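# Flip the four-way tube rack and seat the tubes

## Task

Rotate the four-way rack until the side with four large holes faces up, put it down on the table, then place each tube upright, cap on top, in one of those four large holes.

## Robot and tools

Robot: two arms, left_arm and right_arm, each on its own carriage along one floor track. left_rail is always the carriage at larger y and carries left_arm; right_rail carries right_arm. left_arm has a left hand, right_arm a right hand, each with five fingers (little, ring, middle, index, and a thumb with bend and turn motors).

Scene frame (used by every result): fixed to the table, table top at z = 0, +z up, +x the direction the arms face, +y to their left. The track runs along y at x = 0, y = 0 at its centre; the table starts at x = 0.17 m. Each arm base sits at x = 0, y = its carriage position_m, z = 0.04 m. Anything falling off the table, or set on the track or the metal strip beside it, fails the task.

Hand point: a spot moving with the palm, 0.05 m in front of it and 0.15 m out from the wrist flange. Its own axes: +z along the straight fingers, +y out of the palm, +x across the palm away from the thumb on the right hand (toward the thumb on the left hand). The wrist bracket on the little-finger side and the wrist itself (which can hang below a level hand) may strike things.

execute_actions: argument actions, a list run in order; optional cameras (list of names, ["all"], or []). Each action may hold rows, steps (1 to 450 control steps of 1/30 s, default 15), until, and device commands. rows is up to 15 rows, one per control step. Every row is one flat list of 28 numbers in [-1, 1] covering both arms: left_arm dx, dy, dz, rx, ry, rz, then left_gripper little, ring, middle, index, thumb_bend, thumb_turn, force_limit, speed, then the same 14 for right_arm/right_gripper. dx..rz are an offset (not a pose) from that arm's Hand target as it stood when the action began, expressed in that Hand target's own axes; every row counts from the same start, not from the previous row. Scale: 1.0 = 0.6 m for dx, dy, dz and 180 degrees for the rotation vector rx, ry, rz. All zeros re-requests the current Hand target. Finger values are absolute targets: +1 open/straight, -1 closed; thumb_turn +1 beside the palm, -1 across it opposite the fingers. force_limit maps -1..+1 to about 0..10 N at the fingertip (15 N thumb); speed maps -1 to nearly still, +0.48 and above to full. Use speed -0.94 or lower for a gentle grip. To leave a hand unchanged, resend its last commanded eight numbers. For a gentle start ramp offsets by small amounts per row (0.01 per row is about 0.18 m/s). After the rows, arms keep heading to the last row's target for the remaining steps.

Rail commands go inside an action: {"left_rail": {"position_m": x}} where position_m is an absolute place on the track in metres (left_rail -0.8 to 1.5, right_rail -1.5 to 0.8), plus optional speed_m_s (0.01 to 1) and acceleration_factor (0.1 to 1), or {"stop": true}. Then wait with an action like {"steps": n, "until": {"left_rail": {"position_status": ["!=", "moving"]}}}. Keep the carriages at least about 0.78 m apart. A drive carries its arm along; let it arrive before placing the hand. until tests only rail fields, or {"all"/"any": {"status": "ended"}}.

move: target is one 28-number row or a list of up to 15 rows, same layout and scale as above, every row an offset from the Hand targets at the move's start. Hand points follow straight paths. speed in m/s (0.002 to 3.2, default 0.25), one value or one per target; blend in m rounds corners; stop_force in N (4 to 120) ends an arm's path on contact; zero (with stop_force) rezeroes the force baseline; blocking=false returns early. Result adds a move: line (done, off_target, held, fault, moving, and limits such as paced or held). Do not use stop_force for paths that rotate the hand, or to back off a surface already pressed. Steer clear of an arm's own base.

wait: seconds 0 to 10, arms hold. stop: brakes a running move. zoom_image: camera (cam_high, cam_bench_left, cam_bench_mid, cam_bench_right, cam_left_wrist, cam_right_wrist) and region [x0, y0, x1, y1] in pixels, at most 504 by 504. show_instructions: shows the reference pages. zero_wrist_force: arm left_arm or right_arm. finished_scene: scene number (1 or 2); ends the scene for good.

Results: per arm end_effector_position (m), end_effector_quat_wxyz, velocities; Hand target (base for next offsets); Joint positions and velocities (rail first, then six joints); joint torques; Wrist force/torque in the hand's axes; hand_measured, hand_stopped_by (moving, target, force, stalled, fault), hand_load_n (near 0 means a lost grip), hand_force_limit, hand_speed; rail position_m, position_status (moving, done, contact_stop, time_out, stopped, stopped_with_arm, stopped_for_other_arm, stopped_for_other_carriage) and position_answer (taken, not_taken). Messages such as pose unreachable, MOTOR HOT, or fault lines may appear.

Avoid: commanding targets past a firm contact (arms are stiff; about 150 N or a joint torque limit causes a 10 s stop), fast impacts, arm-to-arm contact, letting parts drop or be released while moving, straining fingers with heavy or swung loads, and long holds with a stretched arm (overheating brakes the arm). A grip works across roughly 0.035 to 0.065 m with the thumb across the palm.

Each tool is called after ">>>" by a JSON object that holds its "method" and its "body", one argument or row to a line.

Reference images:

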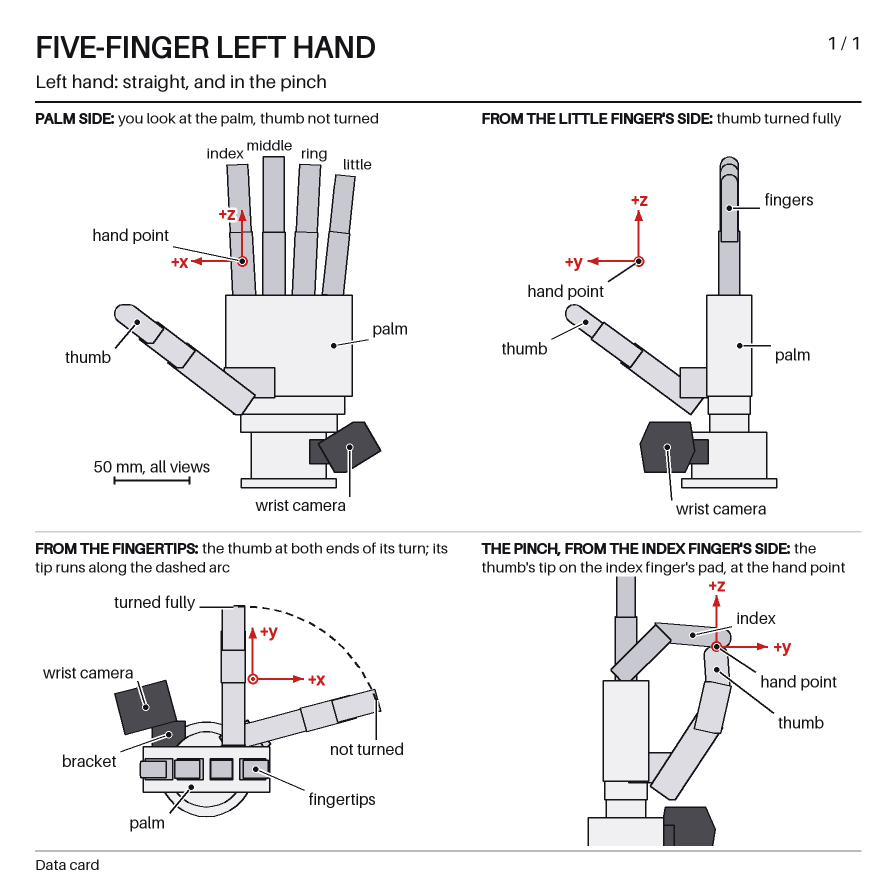

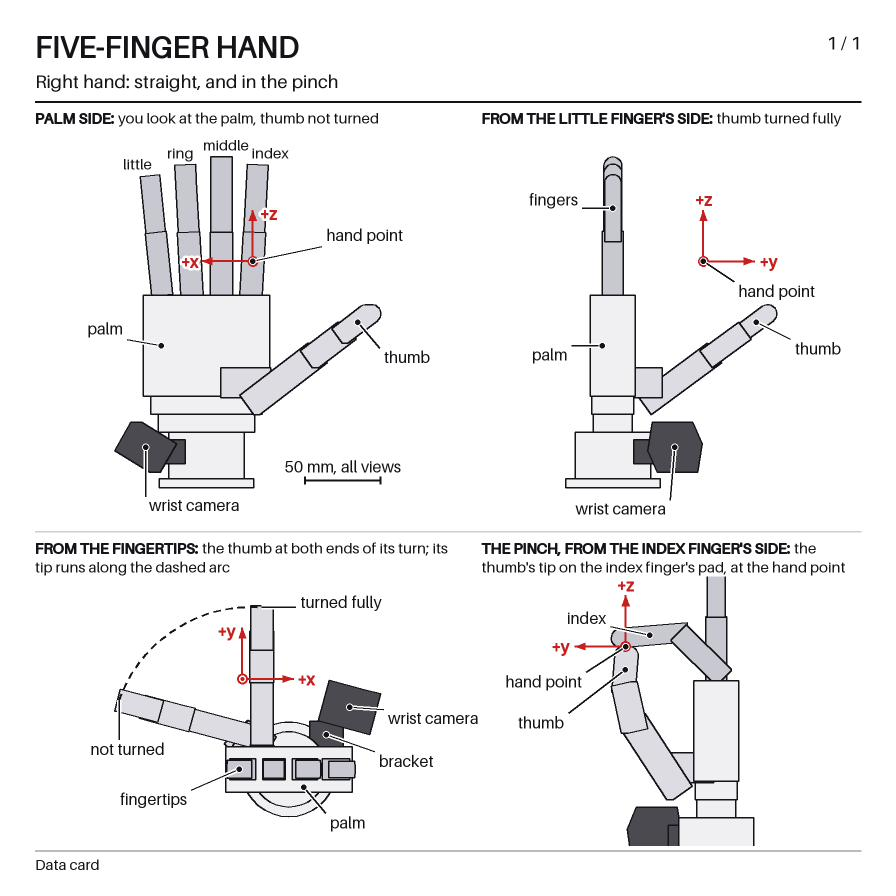

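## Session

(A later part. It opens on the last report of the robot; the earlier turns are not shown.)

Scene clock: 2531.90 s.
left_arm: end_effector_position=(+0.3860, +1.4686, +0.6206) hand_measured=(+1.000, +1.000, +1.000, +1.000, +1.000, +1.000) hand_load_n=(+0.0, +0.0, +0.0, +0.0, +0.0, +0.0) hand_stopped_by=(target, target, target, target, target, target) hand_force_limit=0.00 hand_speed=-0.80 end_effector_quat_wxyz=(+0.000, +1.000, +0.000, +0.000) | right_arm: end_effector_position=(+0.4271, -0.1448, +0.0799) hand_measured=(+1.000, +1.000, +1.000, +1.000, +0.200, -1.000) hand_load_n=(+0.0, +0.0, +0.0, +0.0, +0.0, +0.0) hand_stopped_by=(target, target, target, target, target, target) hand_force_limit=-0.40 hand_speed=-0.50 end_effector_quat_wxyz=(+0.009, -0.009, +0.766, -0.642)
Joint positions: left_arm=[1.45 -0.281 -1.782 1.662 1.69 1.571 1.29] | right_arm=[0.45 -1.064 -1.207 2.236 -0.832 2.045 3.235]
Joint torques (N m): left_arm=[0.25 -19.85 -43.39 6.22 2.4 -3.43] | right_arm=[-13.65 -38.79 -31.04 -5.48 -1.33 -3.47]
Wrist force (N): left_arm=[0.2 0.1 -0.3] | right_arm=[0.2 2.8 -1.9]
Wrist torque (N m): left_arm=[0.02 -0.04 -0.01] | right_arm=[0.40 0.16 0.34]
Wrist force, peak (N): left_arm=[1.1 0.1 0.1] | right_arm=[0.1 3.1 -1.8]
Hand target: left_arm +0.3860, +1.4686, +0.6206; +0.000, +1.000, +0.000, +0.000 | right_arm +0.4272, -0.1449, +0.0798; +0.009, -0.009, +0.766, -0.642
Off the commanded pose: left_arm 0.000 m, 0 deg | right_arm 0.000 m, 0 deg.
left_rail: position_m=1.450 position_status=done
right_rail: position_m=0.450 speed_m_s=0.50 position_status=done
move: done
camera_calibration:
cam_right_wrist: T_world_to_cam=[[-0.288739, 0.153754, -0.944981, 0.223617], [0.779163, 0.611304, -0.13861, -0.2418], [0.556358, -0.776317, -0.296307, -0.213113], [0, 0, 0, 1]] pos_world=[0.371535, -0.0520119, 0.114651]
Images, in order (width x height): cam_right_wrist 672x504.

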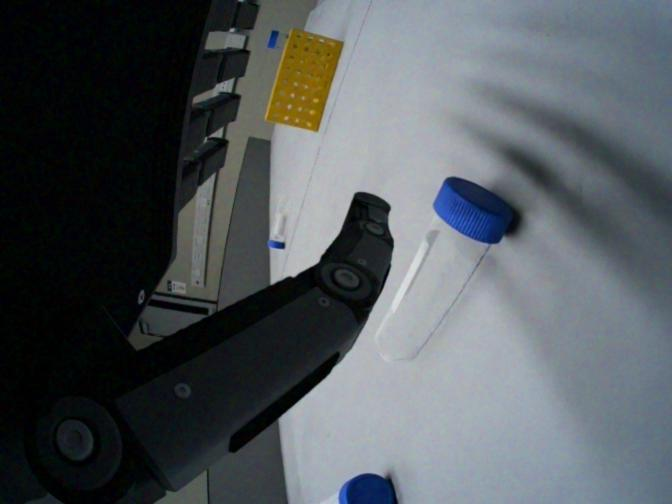

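>>> {"method": "move", "body": {
  "target": [0,0,0,0,0,0,1,1,1,1,1,1,0,-0.8,0,0.1047,0.0185,0,0,0,1,1,1,1,0.2,-1,-0.4,-0.5],
  "speed": 0.1,
  "stop_force": 6,
  "cameras": ["cam_right_wrist","cam_high"]
}}

Scene clock: 2589.20 s.
left_arm: end_effector_position=(+0.3860, +1.4686, +0.6206) hand_measured=(+1.000, +1.000, +1.000, +1.000, +1.000, +1.000) hand_load_n=(+0.0, +0.0, +0.0, +0.0, +0.0, +0.0) hand_stopped_by=(target, target, target, target, target, target) hand_force_limit=0.00 hand_speed=-0.80 end_effector_quat_wxyz=(+0.000, +1.000, +0.000, +0.000) | right_arm: end_effector_position=(+0.4273, -0.1448, +0.0160) hand_measured=(+1.000, +1.000, +1.000, +1.000, +0.200, -1.000) hand_load_n=(+0.0, +0.0, +0.0, +0.0, +0.0, +0.0) hand_stopped_by=(target, target, target, target, target, target) hand_force_limit=-0.40 hand_speed=-0.50 end_effector_quat_wxyz=(+0.009, -0.009, +0.766, -0.642)
Joint positions: left_arm=[1.45 -0.281 -1.782 1.662 1.69 1.571 1.29] | right_arm=[0.45 -1.063 -1.088 2.247 -0.962 2.045 3.235]
Joint torques (N m): left_arm=[2.25 -19.68 -43.64 6.46 1.9 -3.26] | right_arm=[14.19 -42.03 -24.79 -5.05 2.47 -3.52]
Wrist force (N): left_arm=[0.2 0.0 0.1] | right_arm=[0.4 2.8 -1.5]
Wrist torque (N m): left_arm=[-0.03 -0.02 -0.01] | right_arm=[0.38 0.12 0.32]
Wrist force, peak (N): left_arm=[0.7 0.0 0.7] | right_arm=[0.6 3.5 -1.6]
Hand target: left_arm +0.3860, +1.4686, +0.6206; +0.000, +1.000, +0.000, +0.000 | right_arm +0.4273, -0.1448, +0.0160; +0.009, -0.009, +0.766, -0.642
Off the commanded pose: left_arm 0.000 m, 0 deg | right_arm 0.000 m, 0 deg.
left_rail: position_m=1.450 position_status=done
right_rail: position_m=0.450 speed_m_s=0.50 position_status=done
move: done
camera_calibration:
cam_right_wrist: T_world_to_cam=[[-0.288739, 0.153754, -0.944981, 0.163305], [0.779163, 0.611304, -0.13861, -0.250751], [0.556358, -0.776317, -0.296307, -0.232236], [0, 0, 0, 1]] pos_world=[0.371735, -0.0521119, 0.050751]
Images, in order (width x height): cam_high 504x504, cam_right_wrist 672x504.

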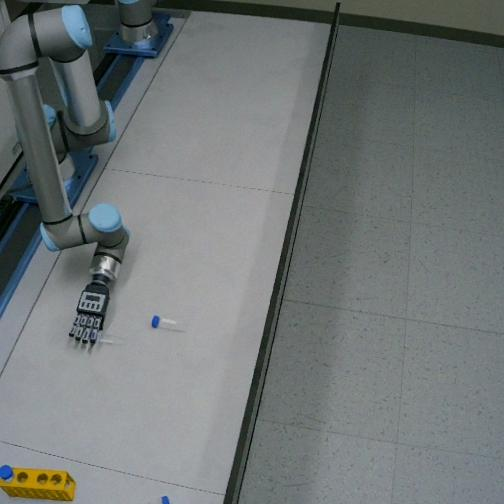

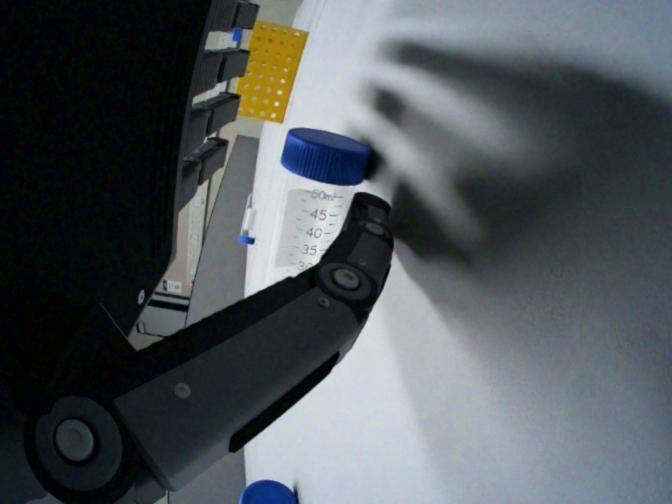

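>>> {"method": "move", "body": {
  "target": [0,0,0,0,0,0,1,1,1,1,1,1,0,-0.8,0.005,-0.0035,0.0197,0,0,0,1,1,1,1,0.2,-1,-0.4,-0.5],
  "speed": 0.05,
  "cameras": ["cam_right_wrist"]
}}

>>> {"method": "execute_actions", "body": {
  "actions": [
    {"rows":[[0,0,0,0,0,0,1,1,1,1,1,1,0,-0.8,0,0,0,0,0,0,1,1,0.5,0.5,0.2,-1,-0.3,-0.3]],"steps":30},
    {"rows":[[0,0,0,0,0,0,1,1,1,1,1,1,0,-0.8,0,0,0,0,0,0,1,1,-0.1,-0.1,0.2,-1,-0.4,-0.7]],"steps":75}
  ],
  "cameras": ["cam_right_wrist"]
}}

Scene clock: 2601.83 s.
left_arm: end_effector_position=(+0.3860, +1.4686, +0.6206) hand_measured=(+1.000, +1.000, +1.000, +1.000, +1.000, +1.000) hand_load_n=(+0.0, +0.5, +0.0, +0.0, +0.0, +0.0) hand_stopped_by=(target, target, target, target, target, target) hand_force_limit=0.00 hand_speed=-0.80 end_effector_quat_wxyz=(+0.000, +1.000, +0.000, +0.000) | right_arm: end_effector_position=(+0.4246, -0.1567, +0.0160) hand_measured=(+1.000, +1.000, +1.000, +1.000, +0.200, -1.000) hand_load_n=(+0.0, +0.0, +0.0, +0.0, +0.0, +0.0) hand_stopped_by=(target, target, target, target, target, target) hand_force_limit=-0.40 hand_speed=-0.50 end_effector_quat_wxyz=(+0.009, -0.009, +0.766, -0.642)
Joint positions: left_arm=[1.45 -0.281 -1.782 1.662 1.69 1.571 1.29] | right_arm=[0.45 -1.08 -1.083 2.236 -0.957 2.029 3.232]
Joint torques (N m): left_arm=[0.44 -20.06 -43.6 6.38 2.33 -3.63] | right_arm=[-13.8 -43.54 -26.43 2.82 -1.58 -3.45]
Wrist force (N): left_arm=[0.6 0.4 -0.1] | right_arm=[0.5 2.7 -1.6]
Wrist torque (N m): left_arm=[0.06 -0.10 0.01] | right_arm=[0.37 0.10 0.34]
Wrist force, peak (N): left_arm=[0.9 -0.1 -0.4] | right_arm=[0.3 2.9 -1.8]
Hand target: left_arm +0.3860, +1.4686, +0.6206; +0.000, +1.000, +0.000, +0.000 | right_arm +0.4246, -0.1569, +0.0160; +0.009, -0.009, +0.766, -0.642
Off the commanded pose: left_arm 0.000 m, 0 deg | right_arm 0.000 m, 0 deg.
left_rail: position_m=1.450 position_status=done
right_rail: position_m=0.450 speed_m_s=0.50 position_status=done
move: done
camera_calibration:
cam_right_wrist: T_world_to_cam=[[-0.288813, 0.153698, -0.944968, 0.164363], [0.779135, 0.61132, -0.138698, -0.241419], [0.55636, -0.776315, -0.296308, -0.239894], [0, 0, 0, 1]] pos_world=[0.369035, -0.0639118, 0.0507508]
Images, in order (width x height): cam_right_wrist 672x504.

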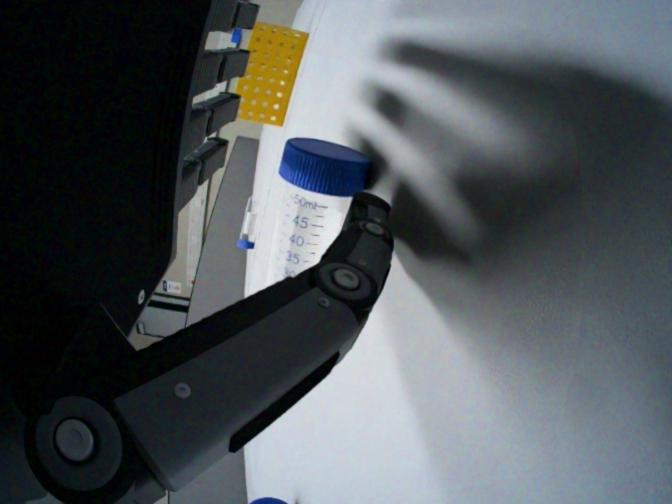

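Scene clock: 2605.53 s.
left_arm: end_effector_position=(+0.3860, +1.4686, +0.6206) hand_measured=(+1.000, +1.000, +1.000, +1.000, +1.000, +1.000) hand_load_n=(+0.0, +0.0, +0.0, +0.0, +0.0, +0.0) hand_stopped_by=(target, target, target, target, target, target) hand_force_limit=0.00 hand_speed=-0.80 end_effector_quat_wxyz=(+0.000, +1.000, +0.000, +0.000) | right_arm: end_effector_position=(+0.4246, -0.1569, +0.0160) hand_measured=(+1.000, +1.000, +0.200, +0.146, +0.202, -1.000) hand_load_n=(+0.0, +0.0, +6.0, +8.0, +7.5, -2.5) hand_stopped_by=(target, target, force, force, target, target) hand_force_limit=-0.40 hand_speed=-0.70 end_effector_quat_wxyz=(+0.009, -0.009, +0.766, -0.642)
Joint positions: left_arm=[1.45 -0.281 -1.782 1.662 1.69 1.571 1.29] | right_arm=[0.45 -1.08 -1.083 2.236 -0.957 2.029 3.232]
Joint torques (N m): left_arm=[1.37 -21.03 -44.06 6.64 2.72 -3.67] | right_arm=[-11.28 -44.72 -5.5 0.14 -0.34 -3.55]
Wrist force (N): left_arm=[0.3 0.2 0.1] | right_arm=[0.2 -4.6 -2.5]
Wrist torque (N m): left_arm=[0.01 -0.04 -0.01] | right_arm=[0.42 0.10 0.26]
Wrist force, peak (N): left_arm=[0.7 0.3 -0.3] | right_arm=[-0.7 -6.1 -2.3]
Hand target: left_arm +0.3860, +1.4686, +0.6206; +0.000, +1.000, +0.000, +0.000 | right_arm +0.4246, -0.1569, +0.0160; +0.009, -0.009, +0.766, -0.642
Off the commanded pose: left_arm 0.000 m, 0 deg | right_arm 0.000 m, 0 deg.
left_rail: position_m=1.450 position_status=done
right_rail: position_m=0.450 speed_m_s=0.50 position_status=done
camera_calibration:
cam_right_wrist: T_world_to_cam=[[-0.288739, 0.153754, -0.944981, 0.164386], [0.779163, 0.611304, -0.13861, -0.241251], [0.556358, -0.776317, -0.296307, -0.240127], [0, 0, 0, 1]] pos_world=[0.369035, -0.0642119, 0.050751]
Images, in order (width x height): cam_right_wrist 672x504.

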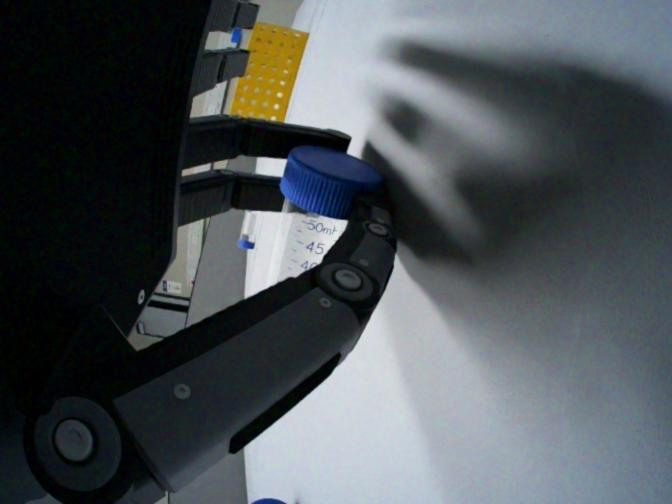

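>>> {"method": "move", "body": {
  "target": [
    [0,0,0,0,0,0,1,1,1,1,1,1,0,-0.8,0,-0.1,-0.018,0,0,0,1,1,-0.1,-0.1,0.2,-1,-0.4,-0.7],
    [0,0,0,0,0,0,1,1,1,1,1,1,0,-0.8,0,-0.4,-0.07,0.0437,0.0437,-0.498,1,1,-0.1,-0.1,0.2,-1,-0.4,-0.7]
  ],
  "speed": 0.25,
  "blend": 0.02,
  "cameras": ["cam_right_wrist","cam_bench_mid"]
}}

Scene clock: 2619.73 s.
left_arm: end_effector_position=(+0.3860, +1.4686, +0.6206) hand_measured=(+1.000, +1.000, +1.000, +1.000, +1.000, +1.000) hand_load_n=(+0.0, +0.0, +0.0, +0.0, +0.0, +0.0) hand_stopped_by=(target, target, target, target, target, target) hand_force_limit=0.00 hand_speed=-0.80 end_effector_quat_wxyz=(+0.000, +1.000, +0.000, +0.000) | right_arm: end_effector_position=(+0.4241, -0.1576, +0.2596) hand_measured=(+1.000, +1.000, +0.200, +0.146, +0.202, -1.000) hand_load_n=(+0.0, +0.0, +4.0, +7.0, +9.0, -2.0) hand_stopped_by=(target, target, force, force, target, target) hand_force_limit=-0.40 hand_speed=-0.70 end_effector_quat_wxyz=(+0.492, +0.505, -0.495, +0.507)
Joint positions: left_arm=[1.45 -0.281 -1.782 1.662 1.69 1.571 1.29] | right_arm=[0.45 -0.919 -1.317 2.099 -0.781 2.198 1.576]
Joint torques (N m): left_arm=[1.08 -22.84 -43.98 6.33 1.97 -3.31] | right_arm=[13.52 -57.41 -22.75 -6.11 -1.63 -3.63]
Wrist force (N): left_arm=[0.3 0.1 0.0] | right_arm=[-2.4 0.7 -2.2]
Wrist torque (N m): left_arm=[0.00 -0.05 0.00] | right_arm=[0.26 0.50 0.14]
Wrist force, peak (N): left_arm=[1.1 0.1 -0.1] | right_arm=[0.1 -4.7 -2.8]
Hand target: left_arm +0.3860, +1.4686, +0.6206; +0.000, +1.000, +0.000, +0.000 | right_arm +0.4241, -0.1576, +0.2597; +0.492, +0.505, -0.495, +0.507
Off the commanded pose: left_arm 0.000 m, 0 deg | right_arm 0.000 m, 0 deg.
left_rail: position_m=1.450 position_status=done
right_rail: position_m=0.450 speed_m_s=0.50 position_status=done
move: done
camera_calibration:
cam_right_wrist: T_world_to_cam=[[-0.958695, -0.0306426, 0.282782, 0.33078], [-0.251953, 0.552863, -0.794269, 0.391637], [-0.132001, -0.832709, -0.537747, 0.177612], [0, 0, 0, 1]] pos_world=[0.439236, -0.0584862, 0.313037]
Images, in order (width x height): cam_bench_mid 504x504, cam_right_wrist 672x504.

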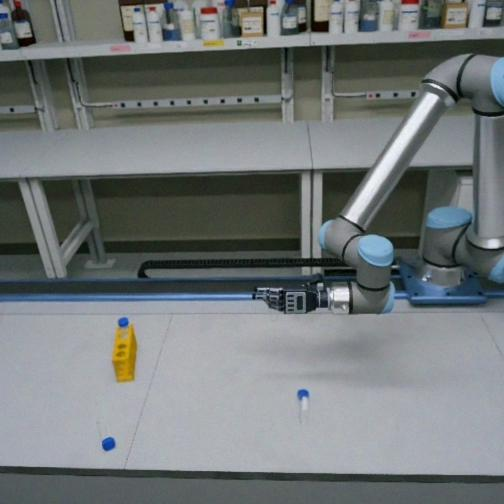

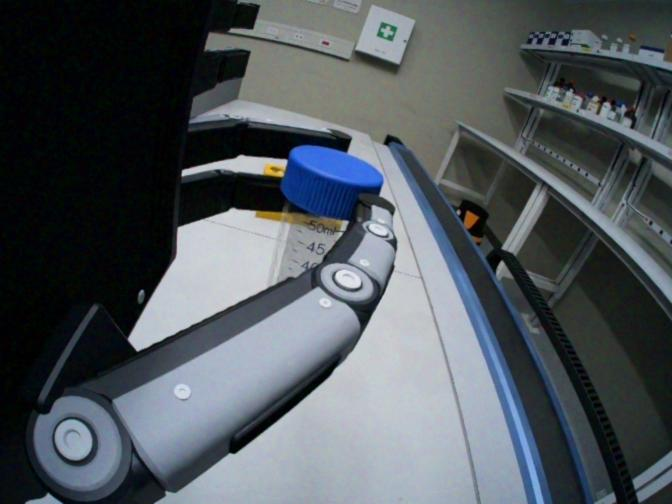

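>>> {"method": "execute_actions", "body": {
  "actions": [
    {"right_rail":{"position_m":0.0,"acceleration_factor":0.5},"steps":200,"until":{"right_rail":{"position_status":["!=","moving"]}}}
  ],
  "cameras": ["cam_right_wrist"]
}}

Scene clock: 2626.80 s.
left_arm: end_effector_position=(+0.3860, +1.4686, +0.6206) hand_measured=(+1.000, +1.000, +1.000, +1.000, +1.000, +1.000) hand_load_n=(+0.0, +0.0, +0.0, +0.0, +0.0, +0.0) hand_stopped_by=(target, target, target, target, target, target) hand_force_limit=0.00 hand_speed=-0.80 end_effector_quat_wxyz=(+0.000, +1.000, +0.000, +0.000) | right_arm: end_effector_position=(+0.4241, -0.6076, +0.2597) hand_measured=(+1.000, +1.000, +0.200, +0.146, +0.202, -1.000) hand_load_n=(+0.0, +0.0, +4.0, +7.0, +9.5, -2.0) hand_stopped_by=(target, target, force, force, target, target) hand_force_limit=-0.40 hand_speed=-0.70 end_effector_quat_wxyz=(+0.492, +0.505, -0.495, +0.507)
Joint positions: left_arm=[1.45 -0.281 -1.782 1.662 1.69 1.571 1.29] | right_arm=[0 -0.919 -1.317 2.099 -0.781 2.198 1.576]
Joint torques (N m): left_arm=[1.42 -23.48 -43.97 6.45 2.37 -3.15] | right_arm=[-4.71 -46.18 -38.18 -4.94 -0.96 -3.43]
Wrist force (N): left_arm=[0.6 0.1 -0.1] | right_arm=[-2.2 0.8 -2.2]
Wrist torque (N m): left_arm=[0.01 -0.10 0.01] | right_arm=[0.28 0.46 0.16]
Wrist force, peak (N): left_arm=[1.1 0.1 0.2] | right_arm=[-2.3 0.7 -2.8]
Hand target: left_arm +0.3860, +1.4686, +0.6206; +0.000, +1.000, +0.000, +0.000 | right_arm +0.4241, -0.6076, +0.2597; +0.492, +0.505, -0.495, +0.507
Off the commanded pose: left_arm 0.000 m, 0 deg | right_arm 0.000 m, 0 deg.
left_rail: position_m=1.450 position_status=done
right_rail: position_m=0.000 speed_m_s=0.50 position_status=done
camera_calibration:
cam_right_wrist: T_world_to_cam=[[-0.958617, -0.0307737, 0.28303, 0.316812], [-0.252239, 0.552793, -0.794226, 0.640501], [-0.132015, -0.83275, -0.537679, -0.197143], [0, 0, 0, 1]] pos_world=[0.439235, -0.508486, 0.313036]
Images, in order (width x height): cam_right_wrist 672x504.

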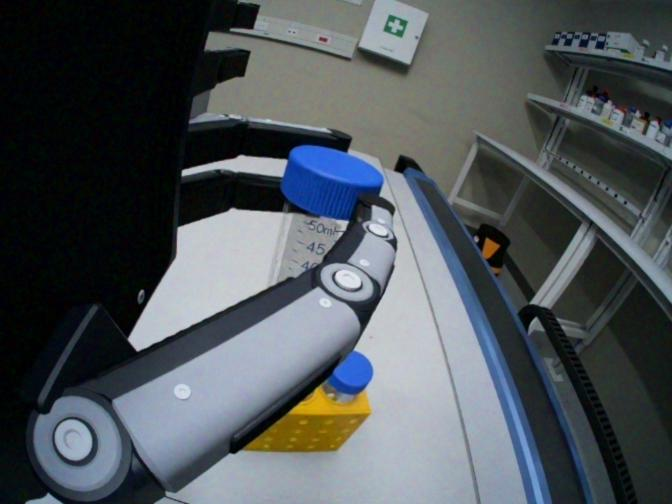

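>>> {"method": "move", "body": {
  "target": [0,0,0,0,0,0,1,1,1,1,1,1,0,-0.8,-0.0245,0.0498,0.0545,0.0561,0,0,1,1,-0.1,-0.1,0.2,-1,-0.4,-0.7],
  "speed": 0.2,
  "cameras": ["cam_bench_mid","cam_bench_right","cam_right_wrist","cam_high"]
}}

>>> {"method": "zoom_image", "body": {
  "camera": "cam_bench_right",
  "region": [100, 100, 400, 400]
}}

>>> {"method": "zoom_image", "body": {
  "camera": "cam_bench_mid",
  "region": [60, 260, 210, 410]
}}

Scene clock: 2642.70 s.
left_arm: end_effector_position=(+0.3860, +1.4686, +0.6206) hand_measured=(+1.000, +1.000, +1.000, +1.000, +1.000, +1.000) hand_load_n=(+0.0, +0.0, +0.0, +0.0, +0.0, +0.0) hand_stopped_by=(target, target, target, target, target, target) hand_force_limit=0.00 hand_speed=-0.80 end_effector_quat_wxyz=(+0.000, +1.000, +0.000, +0.000) | right_arm: end_effector_position=(+0.3951, -0.6410, +0.2448) hand_measured=(+1.000, +1.000, +0.200, +0.146, +0.202, -1.000) hand_load_n=(+0.0, +0.0, +4.5, +7.0, +9.0, -2.0) hand_stopped_by=(target, target, force, force, target, target) hand_force_limit=-0.40 hand_speed=-0.70 end_effector_quat_wxyz=(+0.446, +0.547, -0.449, +0.548)
Joint positions: left_arm=[1.45 -0.281 -1.782 1.662 1.69 1.571 1.29] | right_arm=[0 -1.068 -1.355 2.19 -0.834 1.873 1.575]
Joint torques (N m): left_arm=[0.41 -21.7 -43.65 6.39 2.1 -3.37] | right_arm=[-15.56 -53.62 -21.53 -6.35 -1.44 -3.43]
Wrist force (N): left_arm=[0.4 0.1 0.1] | right_arm=[-2.3 0.8 -1.9]
Wrist torque (N m): left_arm=[-0.01 -0.06 0.00] | right_arm=[0.25 0.48 0.17]
Wrist force, peak (N): left_arm=[1.0 0.3 0.1] | right_arm=[-2.8 1.6 -2.0]
Hand target: left_arm +0.3860, +1.4686, +0.6206; +0.000, +1.000, +0.000, +0.000 | right_arm +0.3950, -0.6410, +0.2448; +0.446, +0.547, -0.449, +0.549
Off the commanded pose: left_arm 0.000 m, 0 deg | right_arm 0.000 m, 0 deg.
left_rail: position_m=1.450 position_status=done
right_rail: position_m=0.000 speed_m_s=0.50 position_status=done
move: done
camera_calibration:
cam_right_wrist: T_world_to_cam=[[-0.938484, -0.198001, 0.282921, 0.177112], [-0.344951, 0.499471, -0.794693, 0.642467], [0.0160393, -0.8434, -0.537046, -0.302247], [0, 0, 0, 1]] pos_world=[0.392685, -0.540741, 0.298135]
Images, in order (width x height): cam_high 504x504, cam_bench_mid 504x504, cam_bench_right 504x504, cam_right_wrist 672x504.

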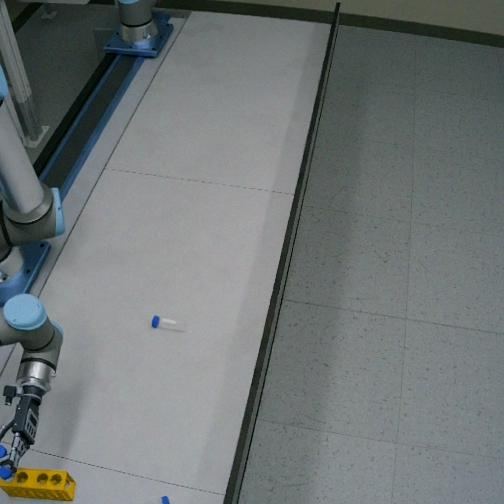

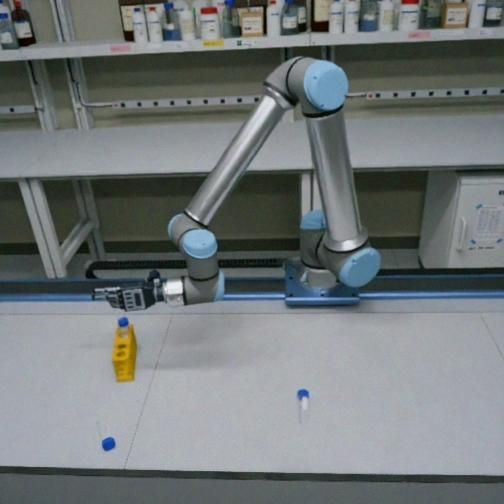

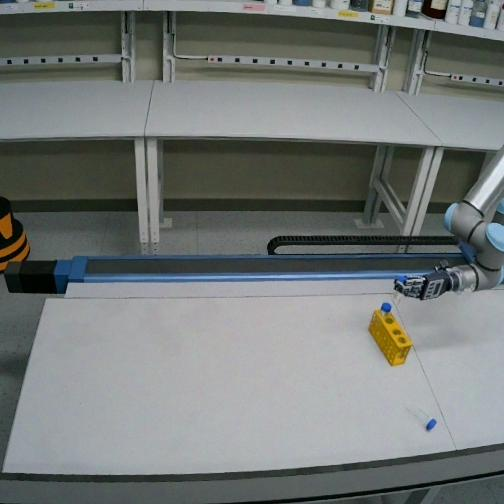

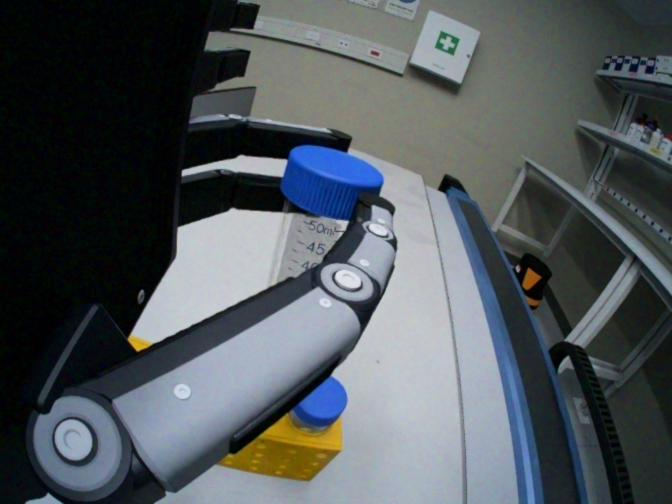

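Scaled by 1.680 from the camera's 504x504 image, which has a finer 720x720 frame.

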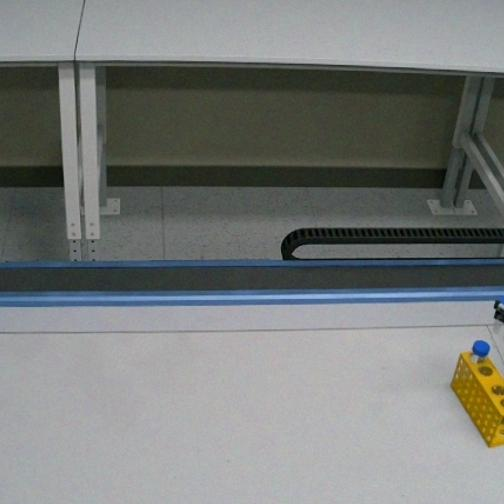

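Scaled by 3.360 from the camera's 504x504 image, which has a finer 720x720 frame.

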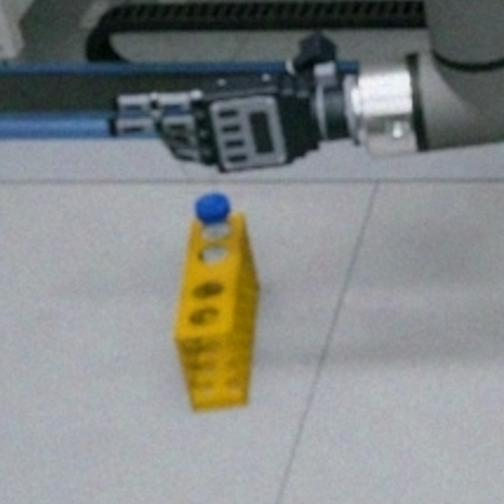

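>>> {"method": "zoom_image", "body": {
  "camera": "cam_bench_right",
  "region": [340, 250, 460, 370]
}}

>>> {"method": "zoom_image", "body": {
  "camera": "cam_bench_mid",
  "region": [80, 270, 180, 370]
}}

>>> {"method": "zoom_image", "body": {
  "camera": "cam_high",
  "region": [0, 404, 100, 504]
}}

Scaled by 4.200 from the camera's 504x504 image, which has a finer 720x720 frame.

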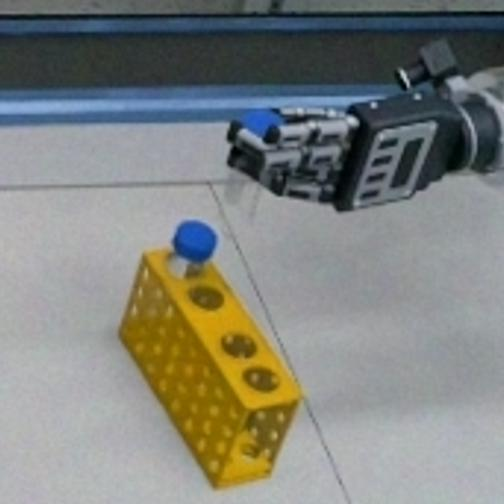

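Scaled by 5.040 from the camera's 504x504 image, which has a finer 720x720 frame.

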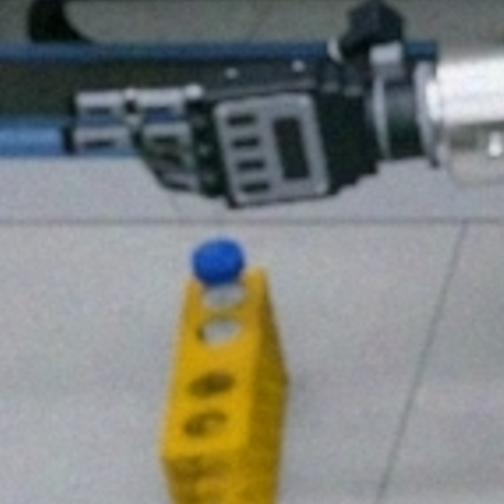

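Scaled by 5.040 from the camera's 504x504 image, which has a finer 720x720 frame.

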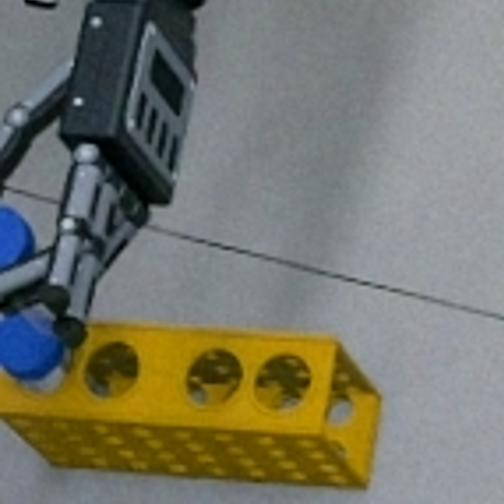

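>>> {"method": "move", "body": {
  "target": [0,0,0,0,0,0,1,1,1,1,1,1,0,-0.8,-0.1247,0,0,0,0,0,1,1,-0.1,-0.1,0.2,-1,-0.4,-0.7],
  "speed": 0.1,
  "stop_force": 5,
  "cameras": ["cam_bench_mid","cam_bench_right","cam_right_wrist","cam_high"]
}}

>>> {"method": "zoom_image", "body": {
  "camera": "cam_bench_right",
  "region": [350, 260, 430, 340]
}}

>>> {"method": "zoom_image", "body": {
  "camera": "cam_high",
  "region": [0, 424, 80, 504]
}}

>>> {"method": "zoom_image", "body": {
  "camera": "cam_bench_mid",
  "region": [80, 280, 160, 360]
}}

Scene clock: 2718.47 s.
left_arm: end_effector_position=(+0.3860, +1.4686, +0.6206) hand_measured=(+1.000, +1.000, +1.000, +1.000, +1.000, +1.000) hand_load_n=(+0.0, +0.0, +0.0, +0.0, +0.0, +0.0) hand_stopped_by=(target, target, target, target, target, target) hand_force_limit=0.00 hand_speed=-0.80 end_effector_quat_wxyz=(+0.000, +1.000, +0.000, +0.000) | right_arm: end_effector_position=(+0.3954, -0.6409, +0.1704) hand_measured=(+1.000, +1.000, +0.200, +0.146, +0.202, -1.000) hand_load_n=(+0.0, +0.0, +5.0, +7.0, +9.0, -3.0) hand_stopped_by=(target, target, force, force, target, target) hand_force_limit=-0.40 hand_speed=-0.70 end_effector_quat_wxyz=(+0.446, +0.547, -0.449, +0.549)
Joint positions: left_arm=[1.45 -0.281 -1.782 1.662 1.69 1.571 1.29] | right_arm=[0 -1.068 -1.236 2.226 -0.99 1.873 1.575]
Joint torques (N m): left_arm=[3.35 -21.72 -43.76 6.39 2.1 -3.25] | right_arm=[13.75 -54.59 -15.96 3.36 2.25 1.19]
Wrist force (N): left_arm=[0.3 0.0 0.0] | right_arm=[2.2 0.3 -1.3]
Wrist torque (N m): left_arm=[-0.02 -0.06 0.00] | right_arm=[0.28 0.53 0.15]
Wrist force, peak (N): left_arm=[0.9 0.2 0.4] | right_arm=[3.8 0.1 -1.1]
Hand target: left_arm +0.3860, +1.4686, +0.6206; +0.000, +1.000, +0.000, +0.000 | right_arm +0.3954, -0.6409, +0.1704; +0.446, +0.547, -0.449, +0.549
Off the commanded pose: left_arm 0.000 m, 0 deg | right_arm 0.000 m, 0 deg.
left_rail: position_m=1.450 position_status=done
right_rail: position_m=0.000 speed_m_s=0.50 position_status=done
move: contact (right_arm)
camera_calibration:
cam_right_wrist: T_world_to_cam=[[-0.938475, -0.19809, 0.282887, 0.198447], [-0.34497, 0.499438, -0.794706, 0.583309], [0.0161388, -0.843399, -0.537046, -0.342216], [0, 0, 0, 1]] pos_world=[0.392985, -0.540641, 0.223635]
Images, in order (width x height): cam_high 504x504, cam_bench_mid 504x504, cam_bench_right 504x504, cam_right_wrist 672x504.

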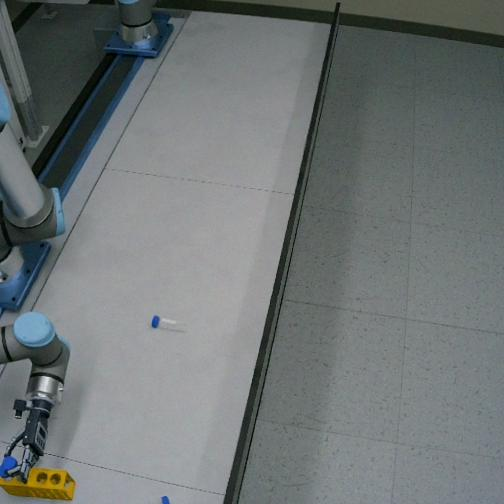

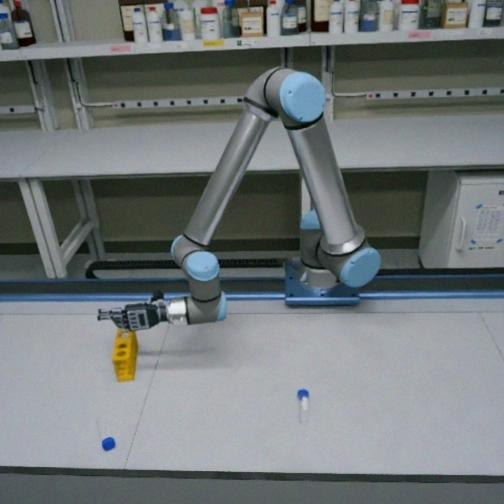

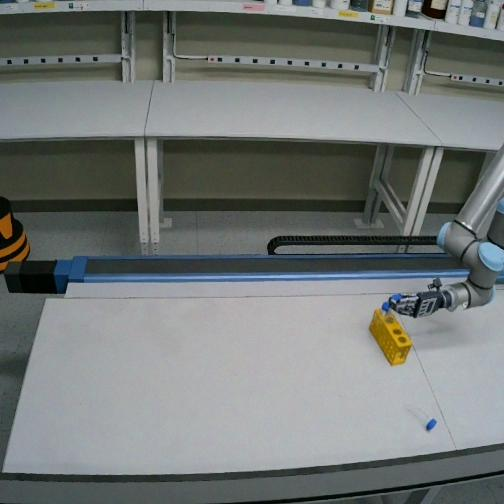

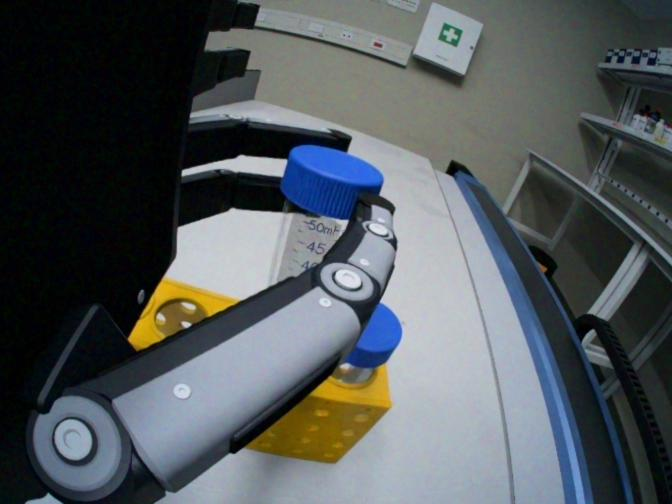

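Scaled by 6.300 from the camera's 504x504 image, which has a finer 720x720 frame.

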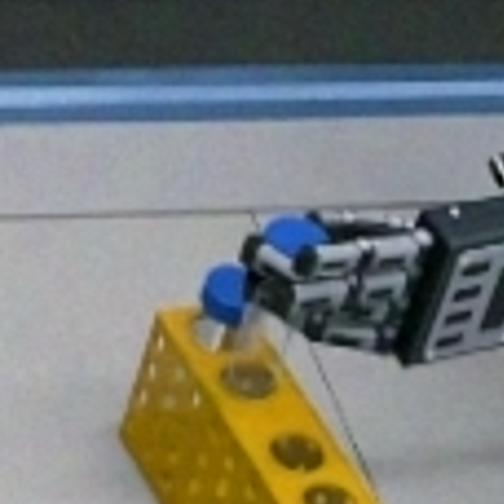

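Scaled by 6.300 from the camera's 504x504 image, which has a finer 720x720 frame.

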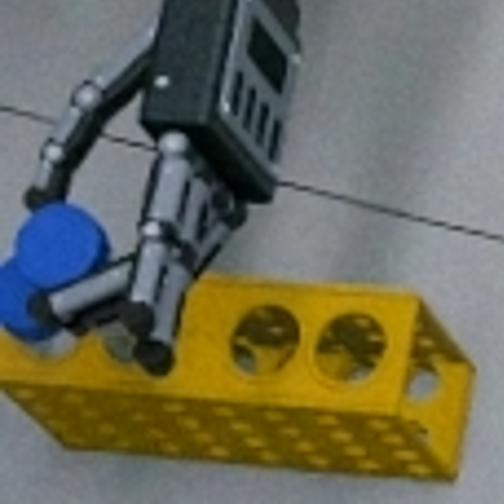

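Scaled by 6.300 from the camera's 504x504 image, which has a finer 720x720 frame.

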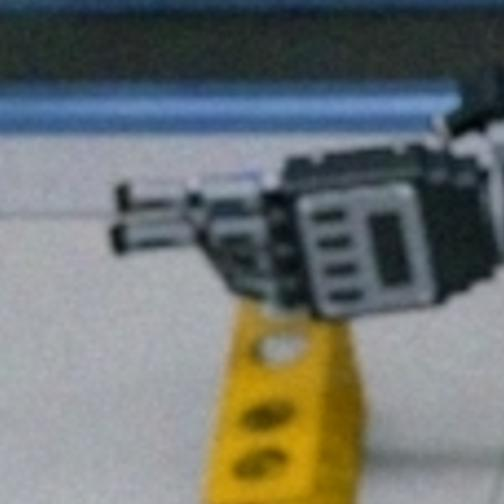

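>>> {"method": "zoom_image", "body": {
  "camera": "cam_bench_right",
  "region": [375, 290, 405, 320]
}}

>>> {"method": "zoom_image", "body": {
  "camera": "cam_bench_mid",
  "region": [110, 310, 140, 340]
}}

>>> {"method": "zoom_image", "body": {
  "camera": "cam_right_wrist",
  "region": [180, 100, 440, 400]
}}

Scaled by 16.800 from the camera's 504x504 image, which has a finer 720x720 frame.

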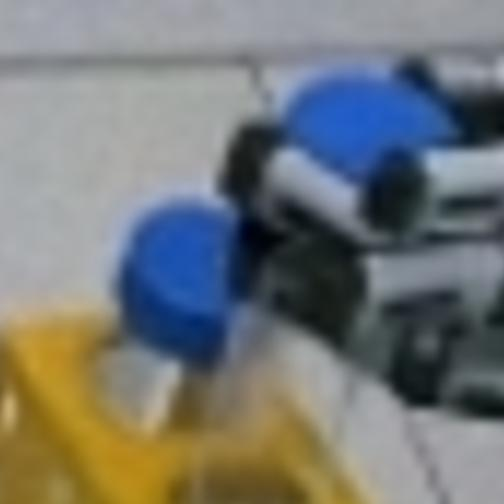

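Scaled by 16.800 from the camera's 504x504 image, which has a finer 720x720 frame.

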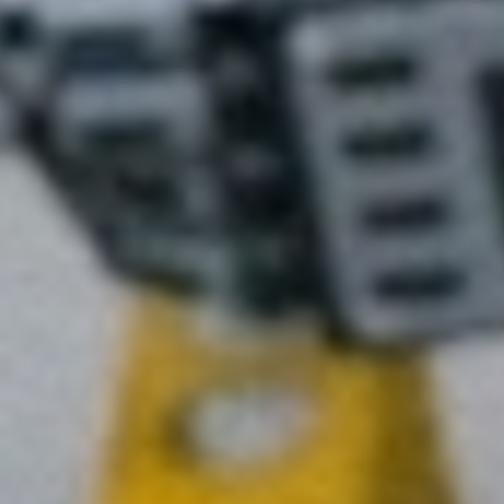

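Scaled by 1.680 from the camera's 672x504 image, which has a finer 960x720 frame.

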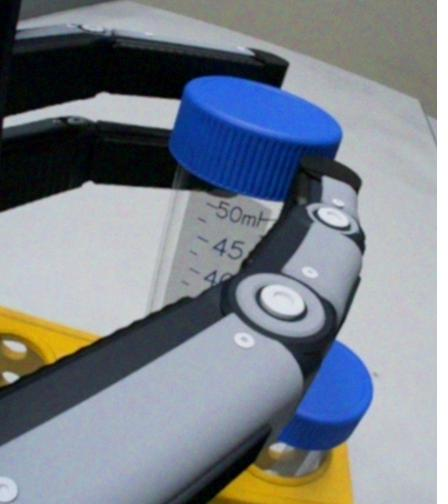

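>>> {"method": "move", "body": {
  "target": [0,0,0,0,0,0,1,1,1,1,1,1,0,-0.8,0.007,-0.0035,0,0,0,0,1,1,-0.1,-0.1,0.2,-1,-0.4,-0.7],
  "speed": 0.05
}}

>>> {"method": "move", "body": {
  "target": [0,0,0,0,0,0,1,1,1,1,1,1,0,-0.8,-0.05,0,0,0,0,0,1,1,-0.1,-0.1,0.2,-1,-0.4,-0.7],
  "speed": 0.04,
  "stop_force": 5,
  "cameras": ["cam_right_wrist"]
}}

Scene clock: 2771.63 s.
left_arm: end_effector_position=(+0.3860, +1.4686, +0.6206) hand_measured=(+1.000, +1.000, +1.000, +1.000, +1.000, +1.000) hand_load_n=(+0.0, +0.0, +0.0, +0.0, +0.0, +0.0) hand_stopped_by=(target, target, target, target, target, target) hand_force_limit=0.00 hand_speed=-0.80 end_effector_quat_wxyz=(+0.000, +1.000, +0.000, +0.000) | right_arm: end_effector_position=(+0.3973, -0.6405, +0.1745) hand_measured=(+1.000, +1.000, +0.200, +0.146, +0.202, -1.000) hand_load_n=(+0.0, +0.0, +4.5, +7.0, +9.0, -2.0) hand_stopped_by=(target, target, force, force, target, target) hand_force_limit=-0.40 hand_speed=-0.70 end_effector_quat_wxyz=(+0.446, +0.547, -0.449, +0.549)
Joint positions: left_arm=[1.45 -0.281 -1.782 1.662 1.69 1.571 1.29] | right_arm=[0 -1.064 -1.241 2.222 -0.981 1.877 1.575]
Joint torques (N m): left_arm=[-0.17 -22.93 -42.97 6.32 2.46 -3.62] | right_arm=[15.53 -56.44 -33.6 1.95 2.03 2.16]
Wrist force (N): left_arm=[0.2 -0.4 -0.4] | right_arm=[-2.3 0.7 -1.9]
Wrist torque (N m): left_arm=[-0.05 -0.06 0.00] | right_arm=[0.24 0.50 0.12]
Wrist force, peak (N): left_arm=[0.8 0.4 0.2] | right_arm=[-2.4 1.0 -2.2]
Hand target: left_arm +0.3860, +1.4686, +0.6206; +0.000, +1.000, +0.000, +0.000 | right_arm +0.3974, -0.6405, +0.1746; +0.446, +0.547, -0.449, +0.549
Off the commanded pose: left_arm 0.000 m, 0 deg | right_arm 0.000 m, 0 deg.
left_rail: position_m=1.450 position_status=done
right_rail: position_m=0.000 speed_m_s=0.50 position_status=done
move: done

Scene clock: 2773.43 s.
left_arm: end_effector_position=(+0.3860, +1.4686, +0.6206) hand_measured=(+1.000, +1.000, +1.000, +1.000, +1.000, +1.000) hand_load_n=(+0.0, +0.0, +0.0, +0.0, +0.0, +0.0) hand_stopped_by=(target, target, target, target, target, target) hand_force_limit=0.00 hand_speed=-0.80 end_effector_quat_wxyz=(+0.000, +1.000, +0.000, +0.000) | right_arm: end_effector_position=(+0.3975, -0.6404, +0.1446) hand_measured=(+1.000, +1.000, +0.200, +0.146, +0.202, -1.000) hand_load_n=(+0.0, +0.0, +4.5, +6.5, +9.0, -1.5) hand_stopped_by=(target, target, force, force, target, target) hand_force_limit=-0.40 hand_speed=-0.70 end_effector_quat_wxyz=(+0.446, +0.547, -0.449, +0.549)
Joint positions: left_arm=[1.45 -0.281 -1.782 1.662 1.69 1.571 1.29] | right_arm=[0 -1.063 -1.189 2.232 -1.043 1.877 1.575]
Joint torques (N m): left_arm=[1.49 -23.52 -42.87 6.2 2.25 -3.27] | right_arm=[14 -42.86 -14.17 -6.56 2.03 -2.85]
Wrist force (N): left_arm=[0.0 0.3 0.0] | right_arm=[-2.3 1.9 -1.4]
Wrist torque (N m): left_arm=[0.02 -0.01 -0.04] | right_arm=[0.32 0.51 0.12]
Wrist force, peak (N): left_arm=[0.8 0.4 0.4] | right_arm=[6.5 1.6 -0.2]
Hand target: left_arm +0.3860, +1.4686, +0.6206; +0.000, +1.000, +0.000, +0.000 | right_arm +0.3975, -0.6404, +0.1446; +0.446, +0.547, -0.449, +0.549
Off the commanded pose: left_arm 0.000 m, 0 deg | right_arm 0.000 m, 0 deg.
left_rail: position_m=1.450 position_status=done
right_rail: position_m=0.000 speed_m_s=0.50 position_status=done
move: done
camera_calibration:
cam_right_wrist: T_world_to_cam=[[-0.938515, -0.198111, 0.282739, 0.20785], [-0.344856, 0.499431, -0.79476, 0.563242], [0.0162417, -0.843399, -0.537043, -0.355725], [0, 0, 0, 1]] pos_world=[0.395085, -0.540141, 0.197835]
Images, in order (width x height): cam_right_wrist 672x504.

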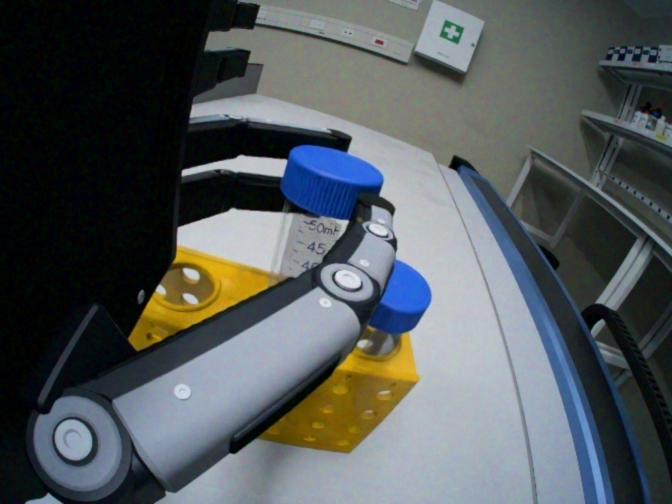

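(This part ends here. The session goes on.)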